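# Move the LB bottle from fridge to bench

## Task

Remove the bottle marked LB from the refrigerator's bin and set it upright on the bench, keep the remaining three bottles upright inside the refrigerator, and close the refrigerator door. If no bottle carries the LB letters, leave all four inside, close the door, and press the CALL key on the operator panel so that it latches down.

## Robot and tools

Robot: two arms, left_arm and right_arm, each a six-joint arm with a two-finger gripper, riding on its own carriage along a single floor track. left_rail carries left_arm and is always the carriage on the +y side; right_rail carries right_arm. Left and right in these names do not match image sides. left_arm's fingers are rigid. right_arm's fingers can fold: a part held only near the palm may slip or be crushed, and a fingertip pushed into a surface folds easily, so grip with the outer quarter of the pads.

Frame: fixed to the table. z = 0 is the table top, +z up, +x is the direction the arms face, +y is to their left. The track runs along y at x = 0 (y = 0 at its middle); the table edge is at x = 0.17 m. Each arm's base sits at x = 0, y = its carriage's position_m, z = 0.04 m. Positions are in metres, velocities in m/s and rad/s, orientation as quaternion w,x,y,z. Reported hand positions can be a few cm off, more at long reach.

execute_actions: argument actions is a list holding one action (or empty, which just returns images). An action can contain rows, steps, until, and left_rail / right_rail commands. rows: up to 15 rows, each played for one 1/30 s control step. Each row is one list of 18 numbers, all in [-1, 1], covering both arms: left_arm's six joint values (shoulder pan, shoulder lift, elbow, wrist 1, wrist 2, wrist 3), then its gripper position, force_limit, speed; then the same nine for right_arm. Joint values are offsets, not poses: they are measured from the Joint targets at the start of the call (not from the previous row), scaled so 1.0 = 2.222 rad. Sending 0 for all six keeps an arm where it is commanded. Gripper position is absolute: +1 fully open (140 mm), about -0.8 pads touching, -1 close until blocked. force_limit (-1 gentle, about 14 N, up to +1, about 58 N) and speed (-1 about 30 mm/s, +1 about 250 mm/s) both start at +1; faster closes squeeze harder. To leave a gripper unchanged, repeat its last three numbers. steps: 1 to 450 control steps, default 15; after the last row the arm keeps heading for that row's target, so long moves need more steps or several calls. until: ends the action early on rail conditions, e.g. {"left_rail": {"position_status": ["!=", "moving"]}} or {"all": {"status": "ended"}}. cameras: list of names, ["all"] or [].

move: target is one 18-number row or a list of up to 15 rows, same layout and scaling as above; every row's joint values are offsets from the same starting Joint targets. speed is the top joint speed in rad/s (0.01 to 3.14, default 0.5), one number or one per target. blend (rad) rounds corners in a list. stop_force (3 to 120 N) ends an arm's path when the wrist sensor feels that much resistance; use a slow speed with it. zero (default true) re-zeros before the move. blocking=false returns early; then call wait or stop before other motion. The result adds a move: line such as done, off_target, held or fault.

wait: seconds 0 to 10. stop: brakes a running move. zoom_image: camera plus region [x0, y0, x1, y1] in pixels, at most 504 by 504, from the latest images. zero_wrist_force: arm. read_manual: licence text only. finished_scene: ends the scene for good; the result must then hold without the robot.

Carriages: send {"left_rail": {"position_m": v}} (left -0.8 to 1.5 m, right -1.5 to 0.8 m; a place on the track), optionally speed_m_s (0.01 to 1) and acceleration_factor (0.1 to 1), or {"stop": true}. Then run steps with until on position_status until not moving, and let it arrive before aiming the arm at a scene point. Keep the carriages at least 0.78 m apart. Out-of-range values or unknown names reject the whole call.

Results: Joint positions, Joint velocities and Joint targets each give per arm the rail value (m) then six joint angles (rad). end_effector_position is the point between the closed pads; fingertips reach about 33 mm past it. object_status: 0 moving, 1 blocked while opening, 2 blocked while closing (a grip; check for it after closing), 3 reached target or pads met. position_measured is in counts: 3 open, ~75 = 100 mm, ~139 = 60 mm, ~200 = 20 mm, 230 pads together. Wrist force/torque are in the hand's own axes. position_status: moving, done, contact_stop, time_out, stopped, stopped_with_arm, stopped_for_other_arm, stopped_for_other_carriage; position_answer taken or not_taken. Lines like "joint command not followed", "joint sent to its limit" and MOTOR HOT are warnings.

Cameras: cam_high, cam_low, cam_bench_left, cam_bench_mid, cam_bench_right, cam_left_wrist, cam_right_wrist.

Avoid: anything falling or being placed off the table, including onto the track or the strip beside it (task fails); dropping or releasing moving parts; fast impacts and hard pushes. Contact torque of 136 N m on the shoulder/elbow or 25.4 N m on the wrist joints, or about 150 N on an arm, freezes that arm for 10 s. Do not let the arms or grippers press on each other. Holding loads or straining toward unreachable poses overheats motors. Approach contacts slowly, and do not aim targets far past a firm surface.

Each tool is called after "Call:" as name(argument=value, ...), one argument or row to a line, values as JSON.

## Session

Call:
execute_actions(
  actions=[],
)

Scene clock: 0.00 s.
left_arm: end_effector_position=(+0.3456, +1.2645, +0.5800) position_measured=3 object_status=3 end_effector_quat_wxyz=(+0.000, +0.000, +1.000, +0.000) | right_arm: end_effector_position=(+0.3456, -1.2346, +0.5800) position_measured=3 object_status=3 end_effector_quat_wxyz=(+0.000, +0.000, +1.000, +0.000)
Joint positions: left_arm=[1.237 -0.316 -1.725 0.971 -0.816 -1.571 -0.316] | right_arm=[-1.262 -0.316 -1.725 0.971 -0.816 -1.571 -0.316]
Joint velocities: within noise
Joint torques (N m): no reading
Wrist force (N): no reading
Wrist torque (N m): no reading
Wrist force, peak (N): no reading
Joint targets: left_arm=[1.237 -0.316 -1.725 0.971 -0.816 -1.571 -0.316] | right_arm=[-1.262 -0.316 -1.725 0.971 -0.816 -1.571 -0.316]
Tool commands: left_gripper/position=+1.0 left_gripper/force_limit=+1.0 left_gripper/speed=+1.0 right_gripper/position=+1.0 right_gripper/force_limit=+1.0 right_gripper/speed=+1.0
left_rail: position_m=1.237 position_status=done
right_rail: position_m=-1.262 position_status=done

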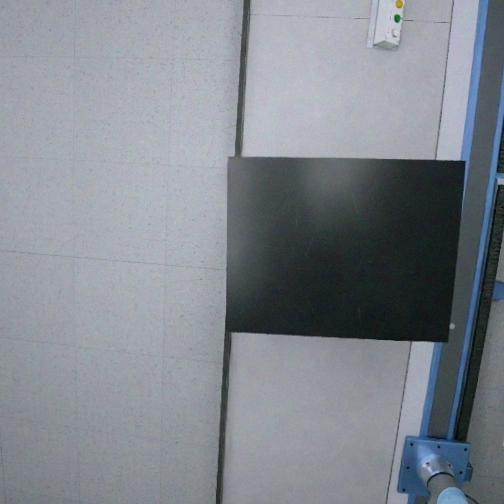

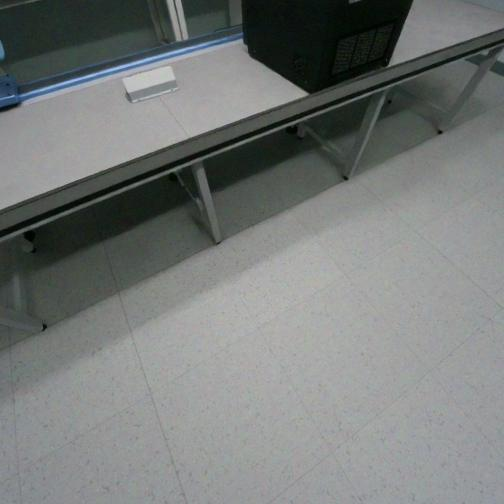

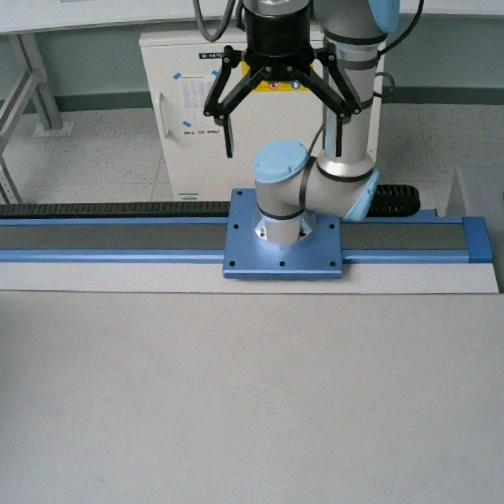

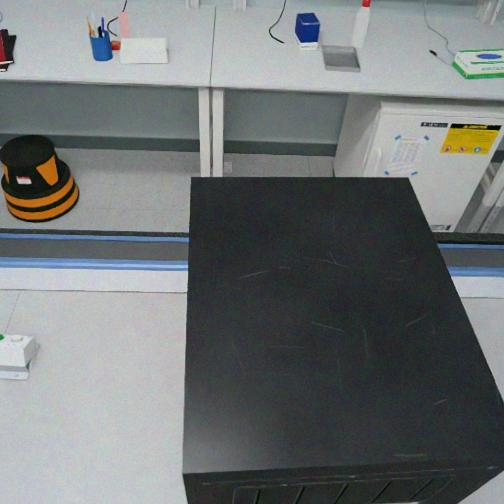

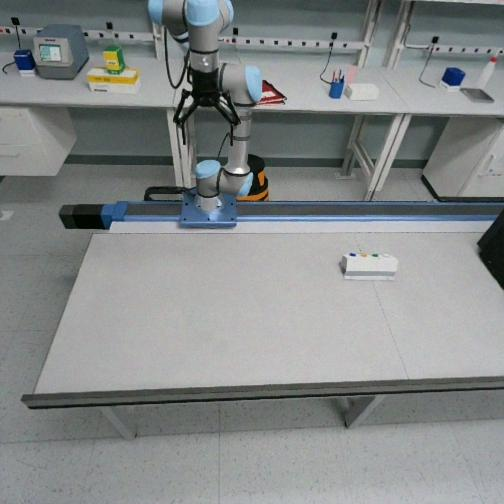

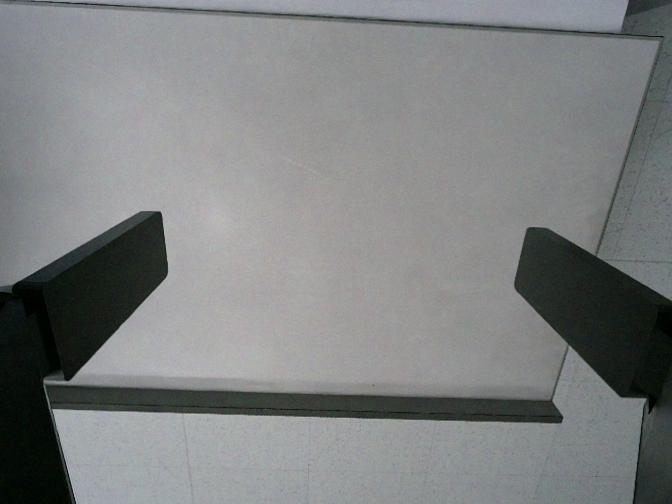

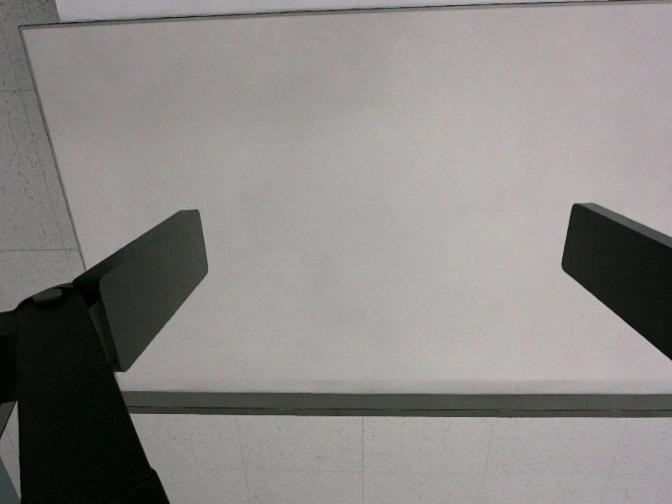

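Call:
zoom_image(
  camera="cam_low",
  region=[230, 0, 430, 120],
)

Call:
zoom_image(
  camera="cam_bench_right",
  region=[330, 190, 504, 330],
)

Call:
zoom_image(
  camera="cam_high",
  region=[200, 130, 504, 434],
)

Call:
zoom_image(
  camera="cam_bench_mid",
  region=[160, 160, 504, 504],
)

Call:
zoom_image(
  camera="cam_high",
  region=[340, 0, 440, 80],
)

Call:
zoom_image(
  camera="cam_bench_right",
  region=[330, 235, 410, 295],
)

Scaled by 2.520 from the camera's 504x504 image, which has a finer 720x720 frame.

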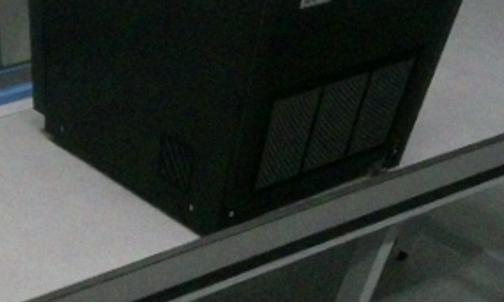

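Scaled by 2.897 from the camera's 504x504 image, which has a finer 720x720 frame.

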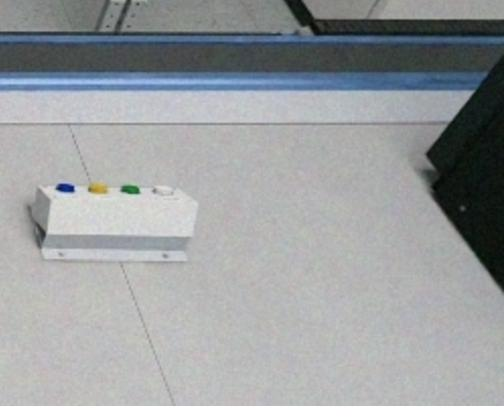

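Scaled by 1.658 from the camera's 504x504 image, which has a finer 720x720 frame.

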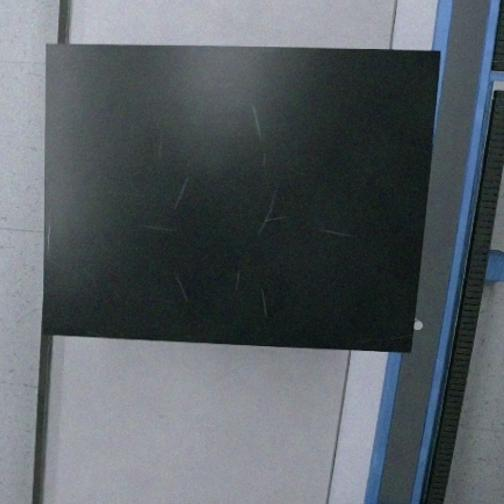

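Scaled by 1.465 from the camera's 504x504 image, which has a finer 720x720 frame.

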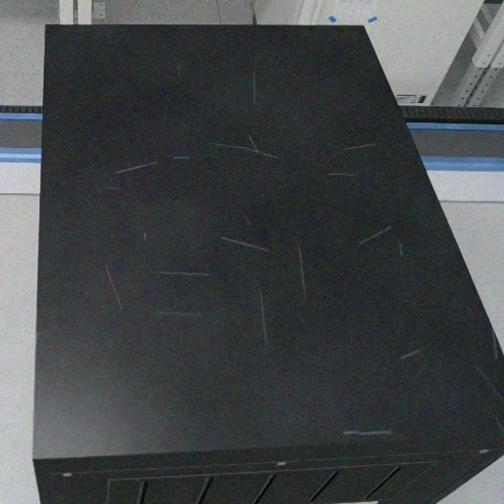

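Scaled by 5.040 from the camera's 504x504 image, which has a finer 720x720 frame.

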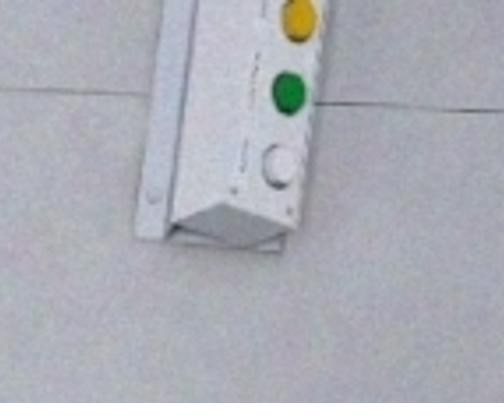

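Scaled by 6.300 from the camera's 504x504 image, which has a finer 720x720 frame.

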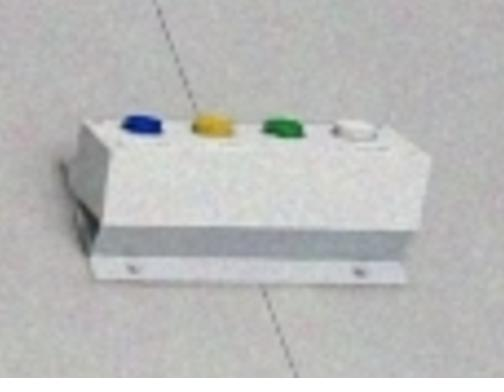

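Call:
execute_actions(
  actions=[
    {"right_rail":{"position_m":-0.8},"steps":60,"until":{"right_rail":{"position_status":["!=","moving"]}}},
  ],
)

Call:
move(
  target=[0,0,0,0,0,0,1,1,1,0.849,-0.0788,0.418,-0.983,-0.238,-1,1,1,1],
  speed=1.2,
  cameras=["cam_right_wrist","cam_high"],
)

Scene clock: 4.03 s.
left_arm: end_effector_position=(+0.3456, +1.2645, +0.5800) position_measured=3 object_status=3 end_effector_quat_wxyz=(+0.000, +0.000, +1.000, +0.000) | right_arm: end_effector_position=(+0.3456, -0.7728, +0.5800) position_measured=3 object_status=3 end_effector_quat_wxyz=(+0.000, +0.000, +1.000, +0.000)
Joint positions: left_arm=[1.237 -0.316 -1.725 0.971 -0.816 -1.571 -0.316] | right_arm=[-0.8 -0.316 -1.725 0.971 -0.816 -1.571 -0.316]
Joint torques (N m): left_arm=[-0.91 -11.21 -19.82 -2.87 0.09 -0.01] | right_arm=[-1.05 -11.81 -18.85 -2.86 0.22 0.29]
Wrist force (N): left_arm=[0.0 0.1 -0.1] | right_arm=[0.1 0.2 0.0]
Wrist torque (N m): left_arm=[0.03 -0.01 0.00] | right_arm=[0.03 -0.01 0.00]
Wrist force, peak (N): left_arm=[0.2 0.4 -0.3] | right_arm=[-0.2 -1.5 0.2]
Joint targets: left_arm=[1.237 -0.316 -1.725 0.971 -0.816 -1.571 -0.316] | right_arm=[-0.800 -0.316 -1.725 0.971 -0.816 -1.571 -0.316]
Tool commands: left_gripper/position=+1.0 left_gripper/force_limit=+1.0 left_gripper/speed=+1.0 right_gripper/position=+1.0 right_gripper/force_limit=+1.0 right_gripper/speed=+1.0
left_rail: position_m=1.237 position_status=done
right_rail: position_m=-0.800 position_status=done

Scene clock: 6.60 s.
left_arm: end_effector_position=(+0.3456, +1.2645, +0.5800) position_measured=3 object_status=3 end_effector_quat_wxyz=(+0.000, +0.000, +1.000, +0.000) | right_arm: end_effector_position=(+0.0239, -0.2654, +0.6662) position_measured=3 object_status=3 end_effector_quat_wxyz=(-0.469, +0.725, +0.187, +0.469)
Joint positions: left_arm=[1.237 -0.316 -1.725 0.971 -0.816 -1.571 -0.316] | right_arm=[-0.8 1.57 -1.9 1.899 -3 -2.1 -2.538]
Joint torques (N m): left_arm=[0.4 -11.61 -20.77 -2.95 -0.2 0.08] | right_arm=[13.25 -18.21 -17.72 -4.48 -1.51 -2.62]
Wrist force (N): left_arm=[0.2 0.2 -0.1] | right_arm=[-0.2 1.8 -1.6]
Wrist torque (N m): left_arm=[0.04 -0.03 0.00] | right_arm=[0.87 -0.01 -0.28]
Wrist force, peak (N): left_arm=[0.5 -0.2 -0.3] | right_arm=[-1.7 1.0 -3.7]
Joint targets: left_arm=[1.237 -0.316 -1.725 0.971 -0.816 -1.571 -0.316] | right_arm=[-0.800 1.570 -1.900 1.899 -3.000 -2.100 -2.538]
left_rail: position_m=1.237 position_status=done
right_rail: position_m=-0.800 position_status=done
move: done
camera_calibration:
cam_right_wrist: T_world_to_cam=[[0.709722, -0.464162, -0.529951, 0.224201], [-0.647499, -0.133407, -0.750299, 0.478204], [0.277561, 0.875646, -0.395226, 0.635234], [0, 0, 0, 1]] pos_world=[-0.0258001, -0.388379, 0.728672]
Images, in order (width x height): cam_high 504x504, cam_right_wrist 672x504.

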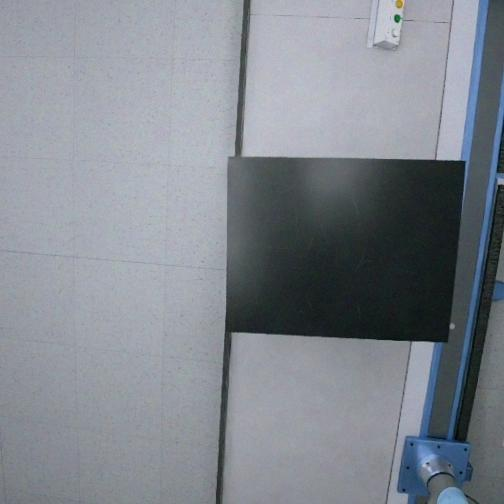

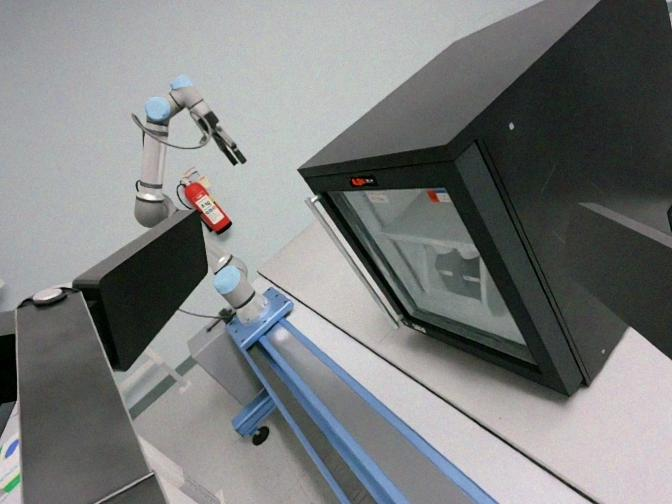

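Call:
zoom_image(
  camera="cam_right_wrist",
  region=[290, 130, 590, 400],
)

Scaled by 1.680 from the camera's 672x504 image, which has a finer 960x720 frame.

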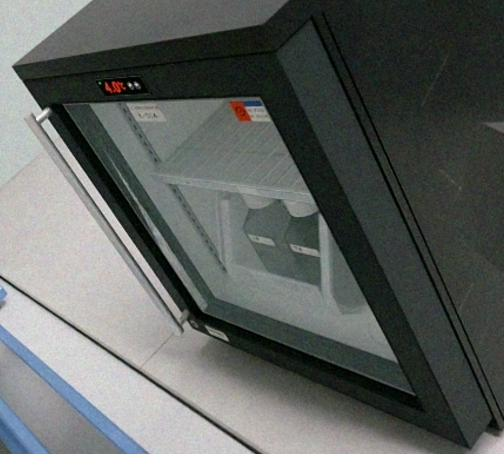

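Call:
execute_actions(
  actions=[
    {"left_rail":{"position_m":0.95},"steps":60,"until":{"left_rail":{"position_status":["!=","moving"]}}},
  ],
)

Call:
move(
  target=[
    [-0.825,0,0,0,0,0,1,1,1,-0.7,0,0,0,0,0,1,1,1],
    [-0.825,0.286,0.193,0.2277,0.537,0.142,1,1,1,-0.7,0,0,0,0,0,1,1,1],
  ],
  speed=1.0,
  blend=0.1,
  cameras=["cam_left_wrist","cam_high"],
)

Scene clock: 9.93 s.
left_arm: end_effector_position=(+0.3456, +0.9773, +0.5800) position_measured=3 object_status=3 end_effector_quat_wxyz=(+0.000, +0.000, +1.000, +0.000) | right_arm: end_effector_position=(+0.0239, -0.2654, +0.6662) position_measured=3 object_status=3 end_effector_quat_wxyz=(-0.469, +0.725, +0.187, +0.469)
Joint positions: left_arm=[0.95 -0.316 -1.725 0.971 -0.816 -1.571 -0.316] | right_arm=[-0.8 1.57 -1.9 1.899 -3 -2.1 -2.538]
Joint torques (N m): left_arm=[-0.58 -11.32 -19.26 -3.27 -0.35 0.23] | right_arm=[14.43 -18.9 -18.64 -4.64 -1.59 -2.39]
Wrist force (N): left_arm=[0.0 0.1 -0.1] | right_arm=[-0.6 2.3 -1.9]
Wrist torque (N m): left_arm=[0.03 0.01 0.00] | right_arm=[0.98 0.08 -0.28]
Wrist force, peak (N): left_arm=[0.0 1.1 -0.2] | right_arm=[-0.5 2.3 -1.9]
Joint targets: left_arm=[0.950 -0.316 -1.725 0.971 -0.816 -1.571 -0.316] | right_arm=[-0.800 1.570 -1.900 1.899 -3.000 -2.100 -2.538]
Tool commands: left_gripper/position=+1.0 left_gripper/force_limit=+1.0 left_gripper/speed=+1.0 right_gripper/position=+1.0 right_gripper/force_limit=+1.0 right_gripper/speed=+1.0
left_rail: position_m=0.950 position_status=done
right_rail: position_m=-0.800 position_status=done

Scene clock: 13.63 s.
left_arm: end_effector_position=(+0.1048, +0.3376, +0.3601) position_measured=3 object_status=3 end_effector_quat_wxyz=(+0.071, +0.704, -0.070, +0.703) | right_arm: end_effector_position=(+0.5349, -0.8156, +0.6662) position_measured=3 object_status=3 end_effector_quat_wxyz=(-0.005, +0.648, -0.375, +0.663)
Joint positions: left_arm=[0.95 -2.149 -1.09 1.399 -0.31 -0.378 -0.001] | right_arm=[-0.8 0.015 -1.9 1.899 -3 -2.1 -2.538]
Joint torques (N m): left_arm=[-4.18 -27.98 -11.24 2.38 1.57 2.61] | right_arm=[-14.76 -3.55 -23.42 -0.99 -0.02 -2.21]
Wrist force (N): left_arm=[1.3 1.7 -1.0] | right_arm=[-0.4 1.7 -1.4]
Wrist torque (N m): left_arm=[0.58 0.03 -0.21] | right_arm=[0.84 0.01 -0.27]
Wrist force, peak (N): left_arm=[1.3 -2.1 -2.7] | right_arm=[1.2 3.3 0.2]
Joint targets: left_arm=[0.950 -2.149 -1.090 1.399 -0.310 -0.378 0.000] | right_arm=[-0.800 0.015 -1.900 1.899 -3.000 -2.100 -2.538]
left_rail: position_m=0.950 position_status=done
right_rail: position_m=-0.800 position_status=done
move: done
camera_calibration:
cam_left_wrist: T_world_to_cam=[[-0.20793, -0.975967, 0.0652154, 0.334051], [-0.364822, 0.0155181, -0.930948, 0.366862], [0.907563, -0.217364, -0.359281, 0.253139], [0, 0, 0, 1]] pos_world=[-0.0264413, 0.375353, 0.410692]
Images, in order (width x height): cam_high 504x504, cam_left_wrist 672x504.

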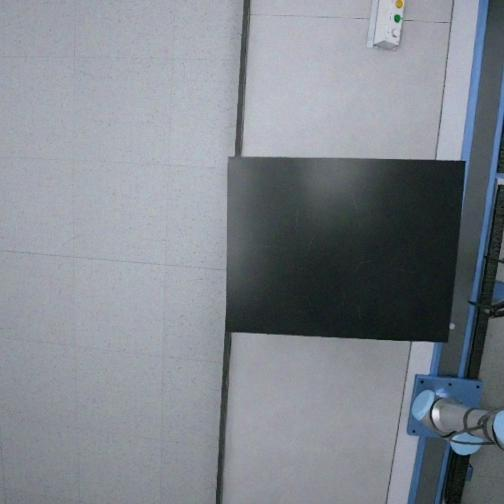

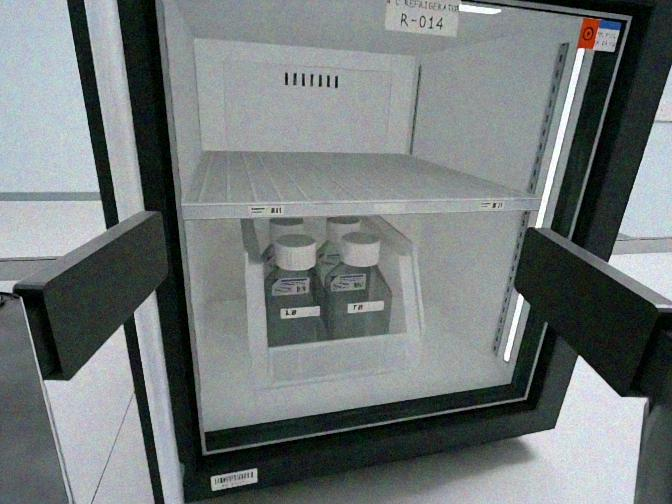

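Call:
zoom_image(
  camera="cam_left_wrist",
  region=[230, 190, 440, 400],
)

Call:
zoom_image(
  camera="cam_left_wrist",
  region=[0, 0, 504, 504],
)

Scaled by 2.400 from the camera's 672x504 image, which has a finer 960x720 frame.

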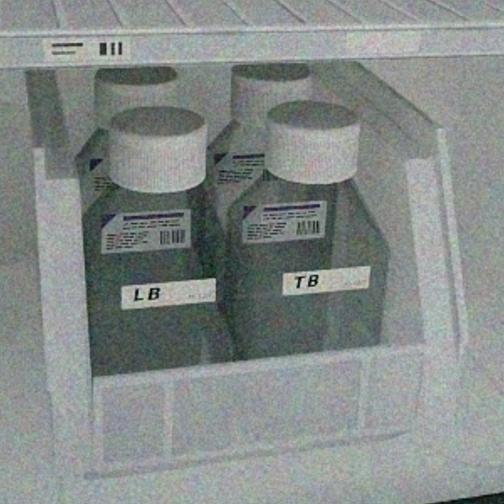

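Scaled by 1.000.

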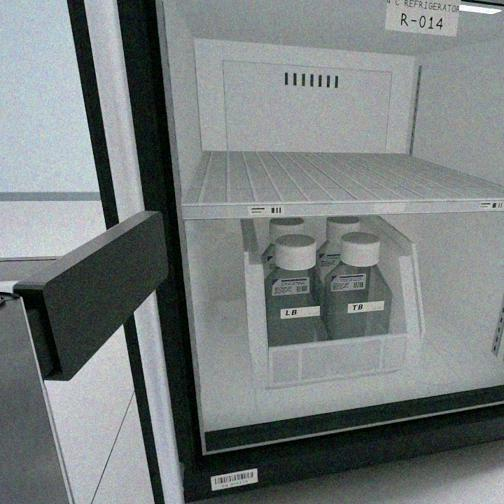

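Call:
zoom_image(
  camera="cam_left_wrist",
  region=[60, 0, 210, 150],
)

Call:
zoom_image(
  camera="cam_left_wrist",
  region=[80, 350, 234, 504],
)

Scaled by 3.360 from the camera's 672x504 image, which has a finer 960x720 frame.

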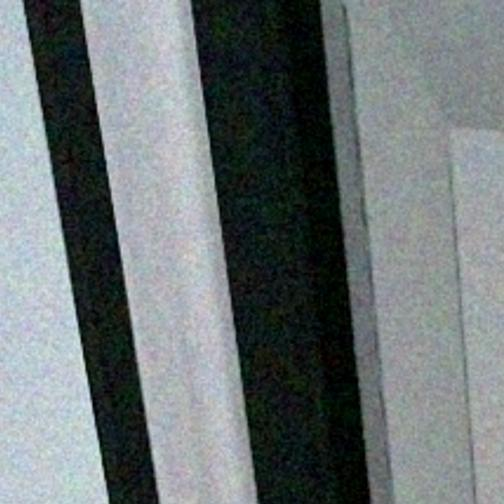

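Scaled by 3.273 from the camera's 672x504 image, which has a finer 960x720 frame.

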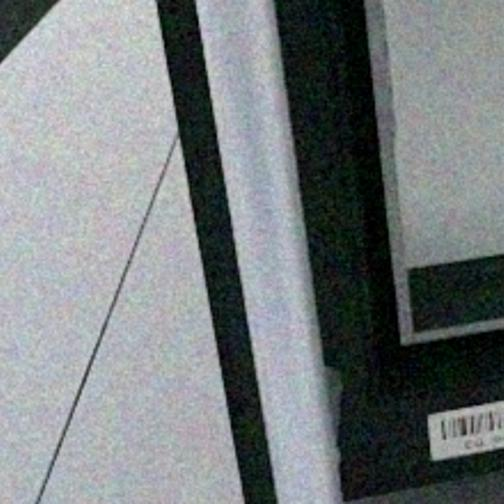

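Call:
move(
  target=[
    [0.0034,-0.0385,0.1339,-0.095,-0.0869,0,1,1,1,0,0,0,0,0,0,1,1,1],
    [0.0792,-0.0585,0.1629,-0.104,-0.0108,0,1,1,1,0,0,0,0,0,0,1,1,1],
  ],
  speed=[0.5,0.15],
  stop_force=8,
  cameras=["cam_left_wrist"],
)

Scene clock: 17.40 s.
left_arm: end_effector_position=(+0.2450, +0.4539, +0.2998) position_measured=3 object_status=3 end_effector_quat_wxyz=(+0.000, +0.707, +0.000, +0.707) | right_arm: end_effector_position=(+0.5349, -0.8156, +0.6662) position_measured=3 object_status=3 end_effector_quat_wxyz=(-0.005, +0.648, -0.375, +0.663)
Joint positions: left_arm=[0.95 -1.973 -1.22 1.761 -0.541 -0.402 0] | right_arm=[-0.8 0.015 -1.9 1.899 -3 -2.1 -2.538]
Joint torques (N m): left_arm=[5.79 -45.28 -7.88 -0.77 1.25 2.69] | right_arm=[-14.05 -2.98 -27.66 -0.98 1.52 -1.82]
Wrist force (N): left_arm=[0.9 1.1 -1.2] | right_arm=[-0.7 2.1 -1.6]
Wrist torque (N m): left_arm=[0.42 0.11 -0.21] | right_arm=[0.94 0.08 -0.28]
Wrist force, peak (N): left_arm=[1.9 2.8 -1.5] | right_arm=[-0.4 2.3 -1.8]
Joint targets: left_arm=[0.950 -1.973 -1.220 1.761 -0.541 -0.402 0.000] | right_arm=[-0.800 0.015 -1.900 1.899 -3.000 -2.100 -2.538]
left_rail: position_m=0.950 position_status=done
right_rail: position_m=-0.800 position_status=done
move: done
camera_calibration:
cam_left_wrist: T_world_to_cam=[[-0.0100049, -0.997886, 0.0642182, 0.442314], [-0.360248, -0.0563119, -0.931156, 0.39155], [0.932803, -0.0324505, -0.358923, 0.0392979], [0, 0, 0, 1]] pos_world=[0.108823, 0.464703, 0.350295]
Images, in order (width x height): cam_left_wrist 672x504.

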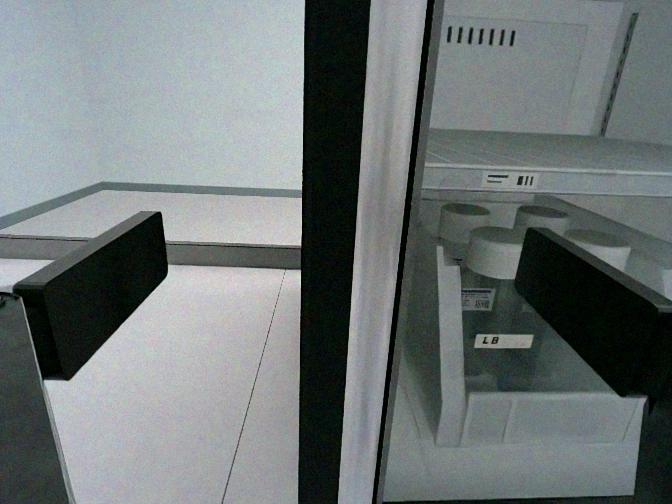

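Call:
move(
  target=[
    [0.0044,0.0117,-0.0167,0.0051,0.0043,0,1,1,1,0,0,0,0,0,0,1,1,1],
    [0.0044,0.0117,-0.0167,0.0051,0.0043,0,-1,-0.5,-0.6,0,0,0,0,0,0,1,1,1],
  ],
  speed=0.2,
  cameras=["cam_left_wrist"],
)

Scene clock: 20.03 s.
left_arm: end_effector_position=(+0.2450, +0.4421, +0.2996) position_measured=146 object_status=0 end_effector_quat_wxyz=(+0.000, +0.707, +0.000, +0.707) | right_arm: end_effector_position=(+0.5349, -0.8156, +0.6662) position_measured=3 object_status=3 end_effector_quat_wxyz=(-0.005, +0.648, -0.375, +0.663)
Joint positions: left_arm=[0.95 -1.963 -1.194 1.724 -0.53 -0.393 0] | right_arm=[-0.8 0.015 -1.9 1.899 -3 -2.1 -2.538]
Joint torques (N m): left_arm=[3.94 -20.77 -29.48 -1.59 12.47 2.42] | right_arm=[-14.23 -4.54 -29.81 -0.87 1.59 -1.64]
Wrist force (N): left_arm=[2.7 -27.0 -29.4] | right_arm=[-0.3 1.9 -1.6]
Wrist torque (N m): left_arm=[2.40 0.12 -0.22] | right_arm=[0.89 0.01 -0.27]
Wrist force, peak (N): left_arm=[2.5 -27.2 -29.8] | right_arm=[-0.6 2.1 -2.0]
Joint targets: left_arm=[0.950 -1.963 -1.194 1.724 -0.530 -0.392 0.000] | right_arm=[-0.800 0.015 -1.900 1.899 -3.000 -2.100 -2.538]
left_rail: position_m=0.950 position_status=done
right_rail: position_m=-0.800 position_status=done
move: done
camera_calibration:
cam_left_wrist: T_world_to_cam=[[-0.00898852, -0.997921, 0.0638198, 0.43049], [-0.360069, -0.0563111, -0.931225, 0.390791], [0.932882, -0.0313499, -0.358815, 0.0383338], [0, 0, 0, 1]] pos_world=[0.108821, 0.452803, 0.350195]
Images, in order (width x height): cam_left_wrist 672x504.

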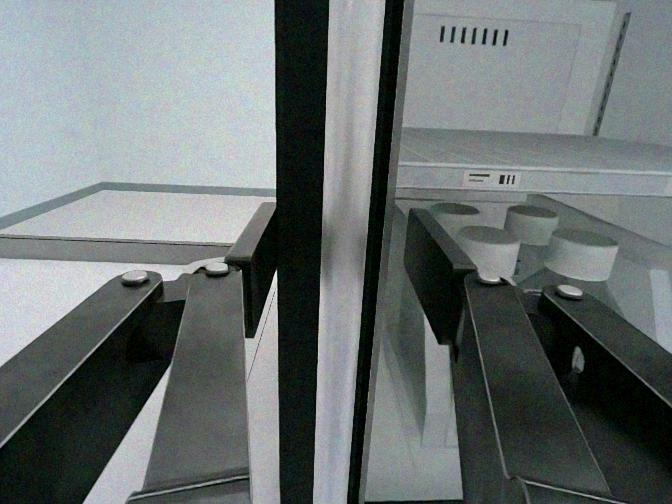

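Call:
move(
  target=[
    [-0.0192,0.0033,-0.0049,0.0015,-0.0193,0,0.2,-0.5,-0.6,0,0,0,0,0,0,1,1,1],
    [-0.0192,0.0033,-0.0049,0.0015,-0.0193,0,-1,-0.5,-0.6,0,0,0,0,0,0,1,1,1],
  ],
  speed=0.2,
  cameras=["cam_left_wrist"],
)

Scene clock: 22.27 s.
left_arm: end_effector_position=(+0.2219, +0.4424, +0.2996) position_measured=206 object_status=2 end_effector_quat_wxyz=(+0.000, +0.707, +0.000, +0.707) | right_arm: end_effector_position=(+0.5349, -0.8156, +0.6662) position_measured=3 object_status=3 end_effector_quat_wxyz=(-0.005, +0.648, -0.375, +0.663)
Joint positions: left_arm=[0.95 -2.006 -1.186 1.713 -0.526 -0.436 0] | right_arm=[-0.8 0.015 -1.9 1.899 -3 -2.1 -2.538]
Joint torques (N m): left_arm=[-5.97 -21.94 -28.74 -3.07 12.35 1.81] | right_arm=[-14.63 -3.15 -30.75 -0.95 1.46 -1.54]
Wrist force (N): left_arm=[0.7 -33.5 -11.2] | right_arm=[-0.2 2.1 -1.7]
Wrist torque (N m): left_arm=[1.44 0.00 -0.26] | right_arm=[0.94 0.00 -0.28]
Wrist force, peak (N): left_arm=[2.6 -30.5 -30.8] | right_arm=[-0.1 2.0 -2.1]
Joint targets: left_arm=[0.950 -2.006 -1.186 1.713 -0.527 -0.435 0.000] | right_arm=[-0.800 0.015 -1.900 1.899 -3.000 -2.100 -2.538]
left_rail: position_m=0.950 position_status=done
right_rail: position_m=-0.800 position_status=done
move: done
camera_calibration:
cam_left_wrist: T_world_to_cam=[[-0.00846456, -0.997911, 0.0640508, 0.43035], [-0.360137, -0.0567126, -0.931174, 0.382654], [0.932861, -0.030949, -0.358905, 0.0597429], [0, 0, 0, 1]] pos_world=[0.0857186, 0.453001, 0.350195]
Images, in order (width x height): cam_left_wrist 672x504.

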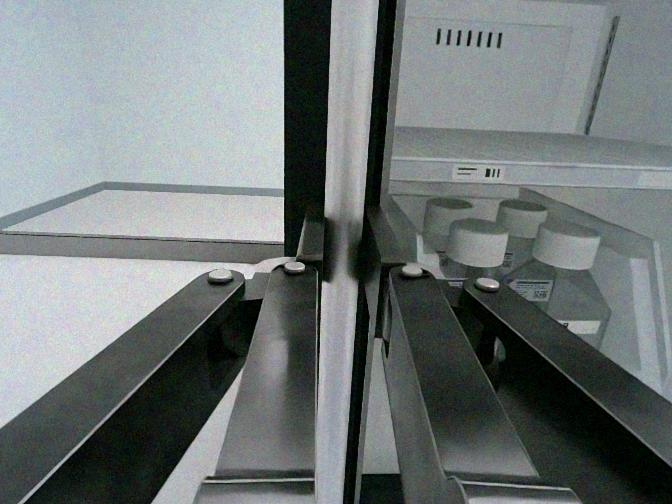

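Call:
move(
  target=[
    [-0.0205,0.0553,-0.0852,0.0299,-0.0756,0,-1,-0.5,-0.6,0,0,0,0,0,0,1,1,1],
    [-0.0308,0.1201,-0.1919,0.0719,-0.1408,0,-1,-0.5,-0.6,0,0,0,0,0,0,1,1,1],
  ],
  speed=0.12,
  blend=0.03,
  stop_force=70,
  cameras=["cam_left_wrist"],
)

Scene clock: 27.77 s.
left_arm: end_effector_position=(+0.1182, +0.4125, +0.3001) position_measured=209 object_status=2 end_effector_quat_wxyz=(-0.084, +0.702, +0.084, +0.702) | right_arm: end_effector_position=(+0.5349, -0.8156, +0.6662) position_measured=3 object_status=3 end_effector_quat_wxyz=(-0.005, +0.648, -0.375, +0.663)
Joint positions: left_arm=[0.95 -2.074 -0.92 1.287 -0.367 -0.741 0] | right_arm=[-0.8 0.015 -1.9 1.899 -3 -2.1 -2.538]
Joint torques (N m): left_arm=[-9.86 -32.99 -25.73 3.91 -12.53 1.41] | right_arm=[-15.46 -4.1 -28.57 -1.14 1.66 -1.2]
Wrist force (N): left_arm=[7.4 34.4 4.9] | right_arm=[-0.5 1.8 -1.9]
Wrist torque (N m): left_arm=[0.23 -0.04 -0.31] | right_arm=[0.87 0.03 -0.27]
Wrist force, peak (N): left_arm=[-17.6 37.6 5.1] | right_arm=[-0.7 2.2 -2.1]
Joint targets: left_arm=[0.950 -2.074 -0.920 1.287 -0.367 -0.748 0.000] | right_arm=[-0.800 0.015 -1.900 1.899 -3.000 -2.100 -2.538]
left_rail: position_m=0.950 position_status=done
right_rail: position_m=-0.800 position_status=done
move: done
camera_calibration:
cam_left_wrist: T_world_to_cam=[[0.225263, -0.972186, 0.0641153, 0.361443], [-0.336672, -0.139425, -0.931243, 0.375377], [0.91428, 0.188189, -0.358715, 0.0674671], [0, 0, 0, 1]] pos_world=[-0.016725, 0.39103, 0.350594]
Images, in order (width x height): cam_left_wrist 672x504.

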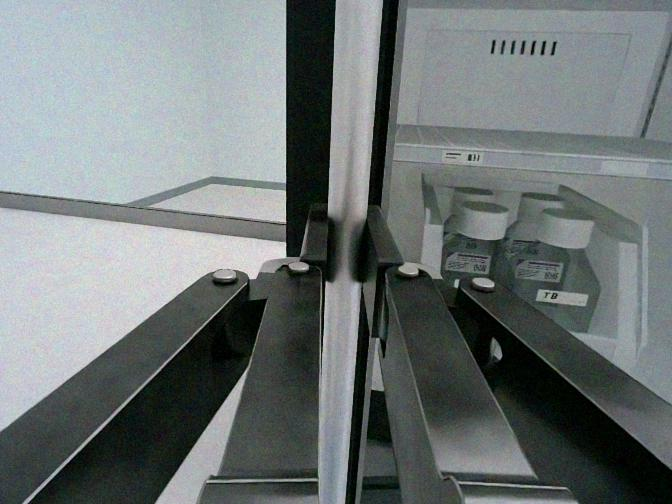

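Call:
move(
  target=[
    [-0.0009,0.0578,-0.1006,0.0428,-0.04,0,-1,-0.5,-0.6,0,0,0,0,0,0,1,1,1],
    [0.0016,0.127,-0.2276,0.1006,-0.0767,0,-1,-0.5,-0.6,0,0,0,0,0,0,1,1,1],
  ],
  speed=0.15,
  blend=0.03,
  stop_force=70,
  cameras=["cam_left_wrist","cam_bench_left"],
)

Scene clock: 32.37 s.
left_arm: end_effector_position=(+0.0514, +0.3721, +0.2996) position_measured=209 object_status=2 end_effector_quat_wxyz=(-0.147, +0.692, +0.147, +0.692) | right_arm: end_effector_position=(+0.5349, -0.8156, +0.6662) position_measured=3 object_status=3 end_effector_quat_wxyz=(-0.005, +0.648, -0.375, +0.663)
Joint positions: left_arm=[0.95 -2.071 -0.637 0.781 -0.143 -0.918 0] | right_arm=[-0.8 0.015 -1.9 1.899 -3 -2.1 -2.538]
Joint torques (N m): left_arm=[15.64 -31.43 -31.93 -4.06 12.41 0.84] | right_arm=[-13.87 -3.06 -28.99 -1.11 1.58 -0.7]
Wrist force (N): left_arm=[24.2 -37.1 -7.1] | right_arm=[-0.2 2.0 -1.9]
Wrist torque (N m): left_arm=[1.44 -0.11 -0.22] | right_arm=[0.92 -0.02 -0.27]
Wrist force, peak (N): left_arm=[24.1 -37.1 -7.3] | right_arm=[-0.5 2.3 -1.9]
Joint targets: left_arm=[0.950 -2.071 -0.637 0.781 -0.143 -0.918 0.000] | right_arm=[-0.800 0.015 -1.900 1.899 -3.000 -2.100 -2.538]
left_rail: position_m=0.950 position_status=done
right_rail: position_m=-0.800 position_status=done
move: done
camera_calibration:
cam_left_wrist: T_world_to_cam=[[0.396727, -0.915691, 0.0641731, 0.307305], [-0.305914, -0.197805, -0.931284, 0.36705], [0.865462, 0.349834, -0.358597, 0.0783251], [0, 0, 0, 1]] pos_world=[-0.0774178, 0.3266, 0.350194]
Images, in order (width x height): cam_bench_left 504x504, cam_left_wrist 672x504.

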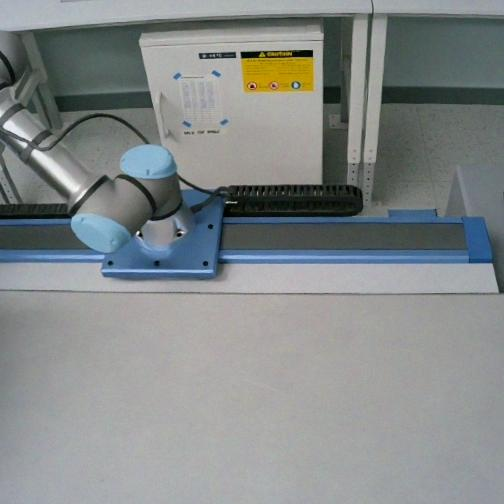

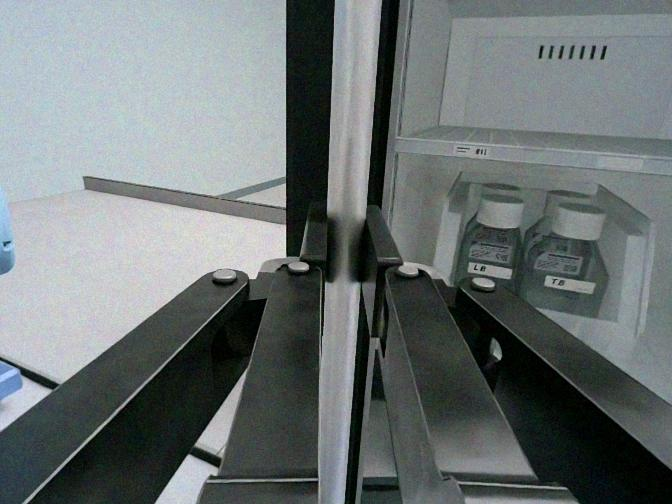

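Call:
move(
  target=[
    [0,0,0,0,0,0,0.6,-0.5,-0.3,0,0,0,0,0,0,1,1,1],
    [-0.0675,0,0,0,0,0,0.6,-0.5,-0.3,0,0,0,0,0,0,1,1,1],
  ],
  speed=0.25,
)

Call:
execute_actions(
  actions=[
    {"left_rail":{"position_m":1.4,"speed_m_s":0.5},"steps":90,"until":{"left_rail":{"position_status":["!=","moving"]}}},
  ],
  cameras=["cam_left_wrist"],
)

Scene clock: 35.90 s.
left_arm: end_effector_position=(-0.0354, +0.3709, +0.2996) position_measured=53 object_status=3 end_effector_quat_wxyz=(-0.095, +0.701, +0.095, +0.701) | right_arm: end_effector_position=(+0.5349, -0.8156, +0.6662) position_measured=3 object_status=3 end_effector_quat_wxyz=(-0.005, +0.648, -0.375, +0.663)
Joint positions: left_arm=[0.95 -2.221 -0.637 0.781 -0.143 -0.918 0] | right_arm=[-0.8 0.015 -1.9 1.899 -3 -2.1 -2.538]
Joint torques (N m): left_arm=[-5.18 -65.23 -24.24 2.67 -1.28 0.14] | right_arm=[-14.69 -3.42 -28.69 -1.05 1.46 -0.58]
Wrist force (N): left_arm=[2.6 4.5 2.2] | right_arm=[-0.3 1.9 -1.5]
Wrist torque (N m): left_arm=[1.17 -0.25 -0.20] | right_arm=[0.89 0.01 -0.27]
Wrist force, peak (N): left_arm=[24.4 -37.1 -7.4] | right_arm=[-0.4 2.2 -1.9]
Joint targets: left_arm=[0.950 -2.221 -0.637 0.781 -0.143 -0.918 0.000] | right_arm=[-0.800 0.015 -1.900 1.899 -3.000 -2.100 -2.538]
left_rail: position_m=0.950 position_status=done
right_rail: position_m=-0.800 position_status=done
move: done

Scene clock: 37.90 s.
left_arm: end_effector_position=(-0.0355, +0.8209, +0.2996) position_measured=53 object_status=3 end_effector_quat_wxyz=(-0.094, +0.701, +0.095, +0.701) | right_arm: end_effector_position=(+0.5349, -0.8156, +0.6662) position_measured=3 object_status=3 end_effector_quat_wxyz=(-0.005, +0.648, -0.375, +0.663)
Joint positions: left_arm=[1.4 -2.221 -0.637 0.781 -0.143 -0.918 0] | right_arm=[-0.8 0.015 -1.9 1.899 -3 -2.1 -2.538]
Joint torques (N m): left_arm=[2.09 -58.59 -18.75 1.33 0.85 0.27] | right_arm=[-13.95 -4.72 -29.21 -1.08 1.51 -0.32]
Wrist force (N): left_arm=[2.7 4.3 2.4] | right_arm=[0.0 2.2 -1.8]
Wrist torque (N m): left_arm=[1.13 -0.28 -0.20] | right_arm=[0.94 -0.06 -0.27]
Wrist force, peak (N): left_arm=[2.5 5.5 1.9] | right_arm=[-0.9 2.1 -1.8]
Joint targets: left_arm=[1.400 -2.221 -0.637 0.781 -0.143 -0.918 0.000] | right_arm=[-0.800 0.015 -1.900 1.899 -3.000 -2.100 -2.538]
Tool commands: left_gripper/position=+0.6 left_gripper/force_limit=-0.5 left_gripper/speed=-0.3 right_gripper/position=+1.0 right_gripper/force_limit=+1.0 right_gripper/speed=+1.0
left_rail: position_m=1.400 speed_m_s=0.50 position_status=done
right_rail: position_m=-0.800 position_status=done
camera_calibration:
cam_left_wrist: T_world_to_cam=[[0.255393, -0.964705, 0.0641815, 0.787943], [-0.332066, -0.149867, -0.931274, 0.388942], [0.908023, 0.216528, -0.358621, 0.107506], [0, 0, 0, 1]] pos_world=[-0.169699, 0.795144, 0.350194]
Images, in order (width x height): cam_left_wrist 672x504.

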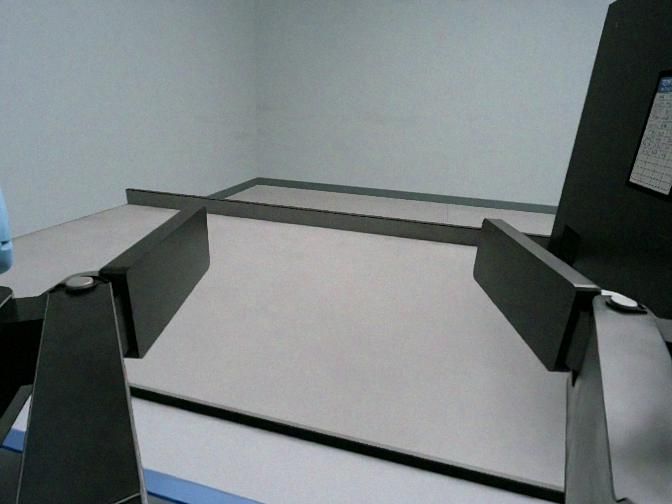

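Call:
move(
  target=[
    [0.307,-0.2231,0.3831,-0.1604,0,0,-0.8,-0.5,-0.3,0,0,0,0,0,0,1,1,1],
    [0.354,-0.1769,0.3105,-0.1341,1.0,0,-0.8,-0.5,-0.3,0,0,0,0,0,0,1,1,1],
  ],
  speed=0.8,
  blend=0.1,
)

Call:
move(
  target=[0,0,0,0,0.1815,0,-0.8,-0.5,-0.3,0,0,0,0,0,0,1,1,1],
  cameras=["cam_left_wrist"],
)

Scene clock: 42.60 s.
left_arm: end_effector_position=(+0.3323, +0.5639, +0.3001) position_measured=229 object_status=3 end_effector_quat_wxyz=(+0.390, +0.590, -0.389, +0.590) | right_arm: end_effector_position=(+0.5349, -0.8156, +0.6662) position_measured=3 object_status=3 end_effector_quat_wxyz=(-0.005, +0.648, -0.375, +0.663)
Joint positions: left_arm=[1.4 -1.434 -1.03 1.471 -0.441 1.304 0] | right_arm=[-0.8 0.015 -1.9 1.899 -3 -2.1 -2.538]
Joint torques (N m): left_arm=[6.22 -33.04 -34.14 -0.69 1.32 -0.62] | right_arm=[-13.43 -4.57 -28.63 -1.25 1.48 0.04]
Wrist force (N): left_arm=[2.3 4.7 2.6] | right_arm=[-0.4 1.7 -1.7]
Wrist torque (N m): left_arm=[1.18 -0.24 -0.23] | right_arm=[0.85 0.01 -0.27]
Wrist force, peak (N): left_arm=[2.5 4.6 3.9] | right_arm=[-0.6 2.3 -2.0]
Joint targets: left_arm=[1.400 -1.434 -1.030 1.471 -0.441 1.304 0.000] | right_arm=[-0.800 0.015 -1.900 1.899 -3.000 -2.100 -2.538]
left_rail: position_m=1.400 speed_m_s=0.50 position_status=done
right_rail: position_m=-0.800 position_status=done
move: done

Scene clock: 43.97 s.
left_arm: end_effector_position=(+0.2102, +0.5389, +0.3001) position_measured=229 object_status=3 end_effector_quat_wxyz=(+0.500, +0.500, -0.500, +0.500) | right_arm: end_effector_position=(+0.5349, -0.8156, +0.6662) position_measured=3 object_status=3 end_effector_quat_wxyz=(-0.005, +0.648, -0.375, +0.663)
Joint positions: left_arm=[1.4 -1.434 -1.03 1.471 -0.441 1.707 0] | right_arm=[-0.8 0.015 -1.9 1.899 -3 -2.1 -2.538]
Joint torques (N m): left_arm=[2.59 -32.63 -34.66 -0.9 1.41 -0.58] | right_arm=[-14.01 -4.25 -29.12 -1 1.61 -0.01]
Wrist force (N): left_arm=[2.7 4.9 2.5] | right_arm=[-0.6 1.7 -1.8]
Wrist torque (N m): left_arm=[1.22 -0.33 -0.21] | right_arm=[0.84 0.05 -0.27]
Wrist force, peak (N): left_arm=[2.6 5.3 2.7] | right_arm=[-0.7 2.2 -1.9]
Joint targets: left_arm=[1.400 -1.434 -1.030 1.471 -0.441 1.707 0.000] | right_arm=[-0.800 0.015 -1.900 1.899 -3.000 -2.100 -2.538]
left_rail: position_m=1.400 speed_m_s=0.50 position_status=done
right_rail: position_m=-0.800 position_status=done
move: done
camera_calibration:
cam_left_wrist: T_world_to_cam=[[-0.997884, 0.00888451, 0.0644159, 0.19185], [-0.0569144, 0.359783, -0.931298, 0.0961612], [-0.0314499, -0.932994, -0.358516, 0.762578], [0, 0, 0, 1]] pos_world=[0.2209, 0.675179, 0.350593]
Images, in order (width x height): cam_left_wrist 672x504.

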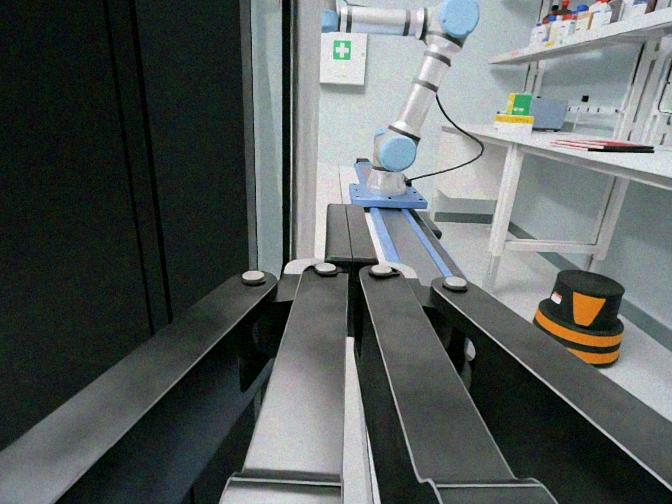

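Call:
zoom_image(
  camera="cam_left_wrist",
  region=[180, 0, 400, 220],
)

Call:
execute_actions(
  actions=[],
  cameras=["cam_high"],
)

Call:
zoom_image(
  camera="cam_high",
  region=[300, 150, 504, 354],
)

Scaled by 2.291 from the camera's 672x504 image, which has a finer 960x720 frame.

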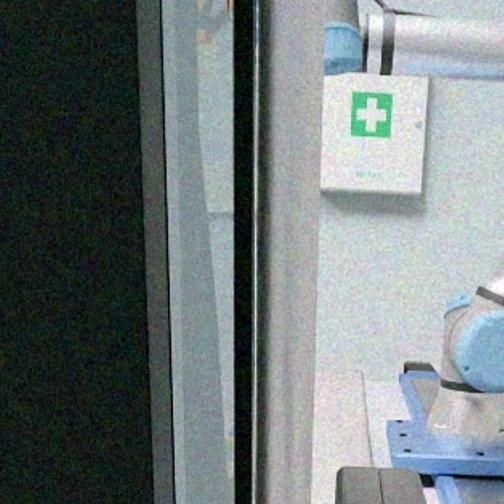

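Scene clock: 44.30 s.
left_arm: end_effector_position=(+0.2102, +0.5389, +0.3001) position_measured=229 object_status=3 end_effector_quat_wxyz=(+0.500, +0.500, -0.500, +0.500) | right_arm: end_effector_position=(+0.5349, -0.8156, +0.6662) position_measured=3 object_status=3 end_effector_quat_wxyz=(-0.005, +0.648, -0.375, +0.663)
Joint positions: left_arm=[1.4 -1.434 -1.03 1.471 -0.441 1.707 0] | right_arm=[-0.8 0.015 -1.9 1.899 -3 -2.1 -2.538]
Joint velocities: within noise
Joint torques (N m): left_arm=[1.93 -32.26 -33.01 -1.18 1.26 -0.69] | right_arm=[-14.11 -2.69 -29.98 -1.07 1.57 -0.06]
Wrist force (N): left_arm=[2.6 4.4 2.6] | right_arm=[-0.4 1.9 -1.7]
Wrist torque (N m): left_arm=[1.11 -0.30 -0.20] | right_arm=[0.88 0.02 -0.28]
Wrist force, peak (N): left_arm=[2.8 4.9 2.8] | right_arm=[-0.2 2.2 -1.9]
Joint targets: left_arm=[1.400 -1.434 -1.030 1.471 -0.441 1.707 0.000] | right_arm=[-0.800 0.015 -1.900 1.899 -3.000 -2.100 -2.538]
Tool commands: left_gripper/position=-0.8 left_gripper/force_limit=-0.5 left_gripper/speed=-0.3 right_gripper/position=+1.0 right_gripper/force_limit=+1.0 right_gripper/speed=+1.0
left_rail: position_m=1.400 speed_m_s=0.50 position_status=done
right_rail: position_m=-0.800 position_status=done
Images, in order (width x height): cam_high 504x504.

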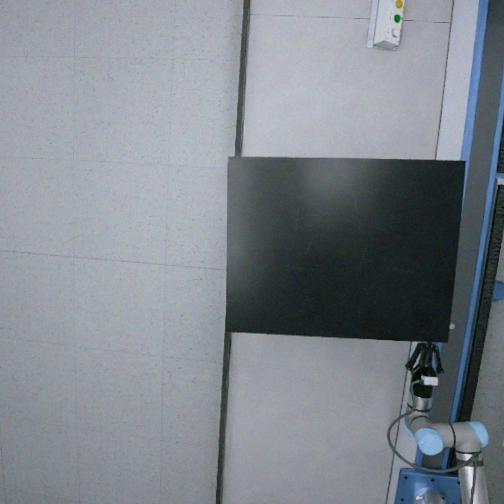

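Scaled by 2.471 from the camera's 504x504 image, which has a finer 720x720 frame.

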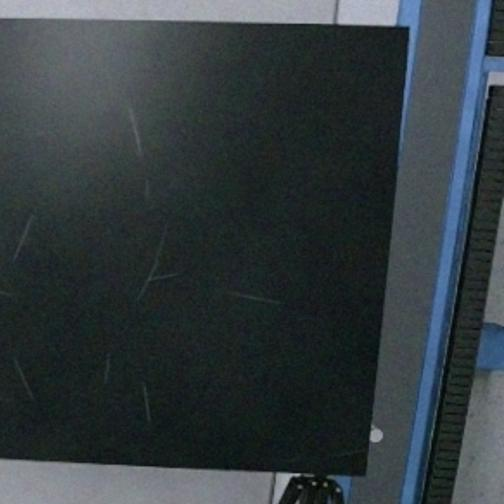

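Call:
execute_actions(
  actions=[
    {"left_rail":{"position_m":1.5},"right_rail":{"position_m":-0.3},"steps":90,"until":{"all":{"status":"ended"}}},
  ],
)

Call:
move(
  target=[
    [0,0,0,0,0,0,-0.8,-0.5,-0.3,0,0,-0.1796,0.18,0,0,1,1,1],
    [0,0,0,0,0,0,-0.8,-0.5,-0.3,0.9833,0,-0.1796,0.18,0,0,1,1,1],
    [0,0,0,0,0,0,-0.8,-0.5,-0.3,0.893,0.315,-0.1796,1,-0.4466,1,1,1,1],
  ],
  speed=1.0,
  blend=0.1,
)

Scene clock: 48.57 s.
left_arm: end_effector_position=(+0.2102, +0.6388, +0.3001) position_measured=229 object_status=3 end_effector_quat_wxyz=(+0.500, +0.500, -0.500, +0.500) | right_arm: end_effector_position=(+0.5349, -0.3156, +0.6662) position_measured=3 object_status=3 end_effector_quat_wxyz=(-0.005, +0.648, -0.375, +0.663)
Joint positions: left_arm=[1.5 -1.434 -1.03 1.471 -0.441 1.707 0] | right_arm=[-0.3 0.015 -1.9 1.899 -3 -2.1 -2.538]
Joint torques (N m): left_arm=[-1.58 -55.36 -22.27 -1.57 -1.09 -1.22] | right_arm=[-9.14 -3.17 -29 -1.01 1.32 0.36]
Wrist force (N): left_arm=[2.8 4.5 2.6] | right_arm=[-0.5 2.0 -1.8]
Wrist torque (N m): left_arm=[1.13 -0.36 -0.20] | right_arm=[0.90 0.02 -0.27]
Wrist force, peak (N): left_arm=[2.6 4.5 4.2] | right_arm=[0.1 2.9 -1.2]
Joint targets: left_arm=[1.500 -1.434 -1.030 1.471 -0.441 1.707 0.000] | right_arm=[-0.300 0.015 -1.900 1.899 -3.000 -2.100 -2.538]
Tool commands: left_gripper/position=-0.8 left_gripper/force_limit=-0.5 left_gripper/speed=-0.3 right_gripper/position=+1.0 right_gripper/force_limit=+1.0 right_gripper/speed=+1.0
left_rail: position_m=1.500 speed_m_s=0.50 position_status=done
right_rail: position_m=-0.300 position_status=done

Scene clock: 53.43 s.
left_arm: end_effector_position=(+0.2102, +0.6388, +0.3001) position_measured=229 object_status=3 end_effector_quat_wxyz=(+0.500, +0.500, -0.500, +0.500) | right_arm: end_effector_position=(-0.1172, +0.2270, +0.4689) position_measured=3 object_status=3 end_effector_quat_wxyz=(-0.185, +0.834, +0.075, +0.515)
Joint positions: left_arm=[1.5 -1.434 -1.03 1.471 -0.441 1.707 0] | right_arm=[-0.3 2.073 -1.459 1.5 -1.458 -2.724 -1.147]
Joint torques (N m): left_arm=[-2.01 -58.06 -15.75 -2.46 -0.99 -1.54] | right_arm=[13.83 -38.96 -30.64 -5.15 -0.1 -2.04]
Wrist force (N): left_arm=[2.5 4.7 2.7] | right_arm=[-0.1 1.6 -1.7]
Wrist torque (N m): left_arm=[1.19 -0.30 -0.20] | right_arm=[0.62 0.13 -0.18]
Wrist force, peak (N): left_arm=[2.7 5.0 2.6] | right_arm=[-11.3 0.4 2.2]
Joint targets: left_arm=[1.500 -1.434 -1.030 1.471 -0.441 1.707 0.000] | right_arm=[-0.300 2.073 -1.460 1.500 -1.458 -2.724 -1.147]
left_rail: position_m=1.500 speed_m_s=0.50 position_status=done
right_rail: position_m=-0.300 position_status=done
move: held (right_arm; a check stopped the path); path passed 2 of 3 targets; limits=held; right_arm: the wrist 3 is farthest, 0.831 rad from its target
joint command not followed: on one or more control steps a check withheld the commanded joint targets of the right arm, and it was not sent them on those steps.
cause: the commanded joint targets, or the way to them, would bring two parts of the arm too close to each other (its gripper and another part of the arm, with joints 5 (wrist 1) to 7 (wrist 3) between them, 10 mm apart when it was first held).

Call:
move(
  target=[
    [0,0,0,0,0,0,-0.8,-0.5,-0.3,-0.48,-0.05,-0.765,0,0.519,0.291,1,1,1],
    [0,0,0,0,0,0,-0.8,-0.5,-0.3,-1,-0.16,-0.82,-0.45,1,0.5,1,1,1],
  ],
  speed=1.0,
  blend=0.15,
)

Scene clock: 57.80 s.
left_arm: end_effector_position=(+0.2102, +0.6388, +0.3001) position_measured=229 object_status=3 end_effector_quat_wxyz=(+0.500, +0.500, -0.500, +0.500) | right_arm: end_effector_position=(-0.3300, +0.1599, +1.1063) position_measured=3 object_status=3 end_effector_quat_wxyz=(+0.858, -0.505, +0.079, -0.049)
Joint positions: left_arm=[1.5 -1.434 -1.03 1.471 -0.441 1.707 0] | right_arm=[-0.3 -0.148 -1.815 -0.322 -2.458 -0.502 -0.036]
Joint torques (N m): left_arm=[-0.3 -56.95 -14.87 -3.23 -0.8 -1.44] | right_arm=[-14.55 19.23 9.04 0.15 -0.26 2.83]
Wrist force (N): left_arm=[2.6 4.5 2.5] | right_arm=[0.6 1.2 -1.9]
Wrist torque (N m): left_arm=[1.13 -0.30 -0.20] | right_arm=[0.97 -1.05 -0.41]
Wrist force, peak (N): left_arm=[2.9 4.8 2.8] | right_arm=[-3.9 2.7 -1.7]
Joint targets: left_arm=[1.500 -1.434 -1.030 1.471 -0.441 1.707 0.000] | right_arm=[-0.300 -0.149 -1.815 -0.322 -2.458 -0.502 -0.036]
left_rail: position_m=1.500 speed_m_s=0.50 position_status=done
right_rail: position_m=-0.300 position_status=done
move: done


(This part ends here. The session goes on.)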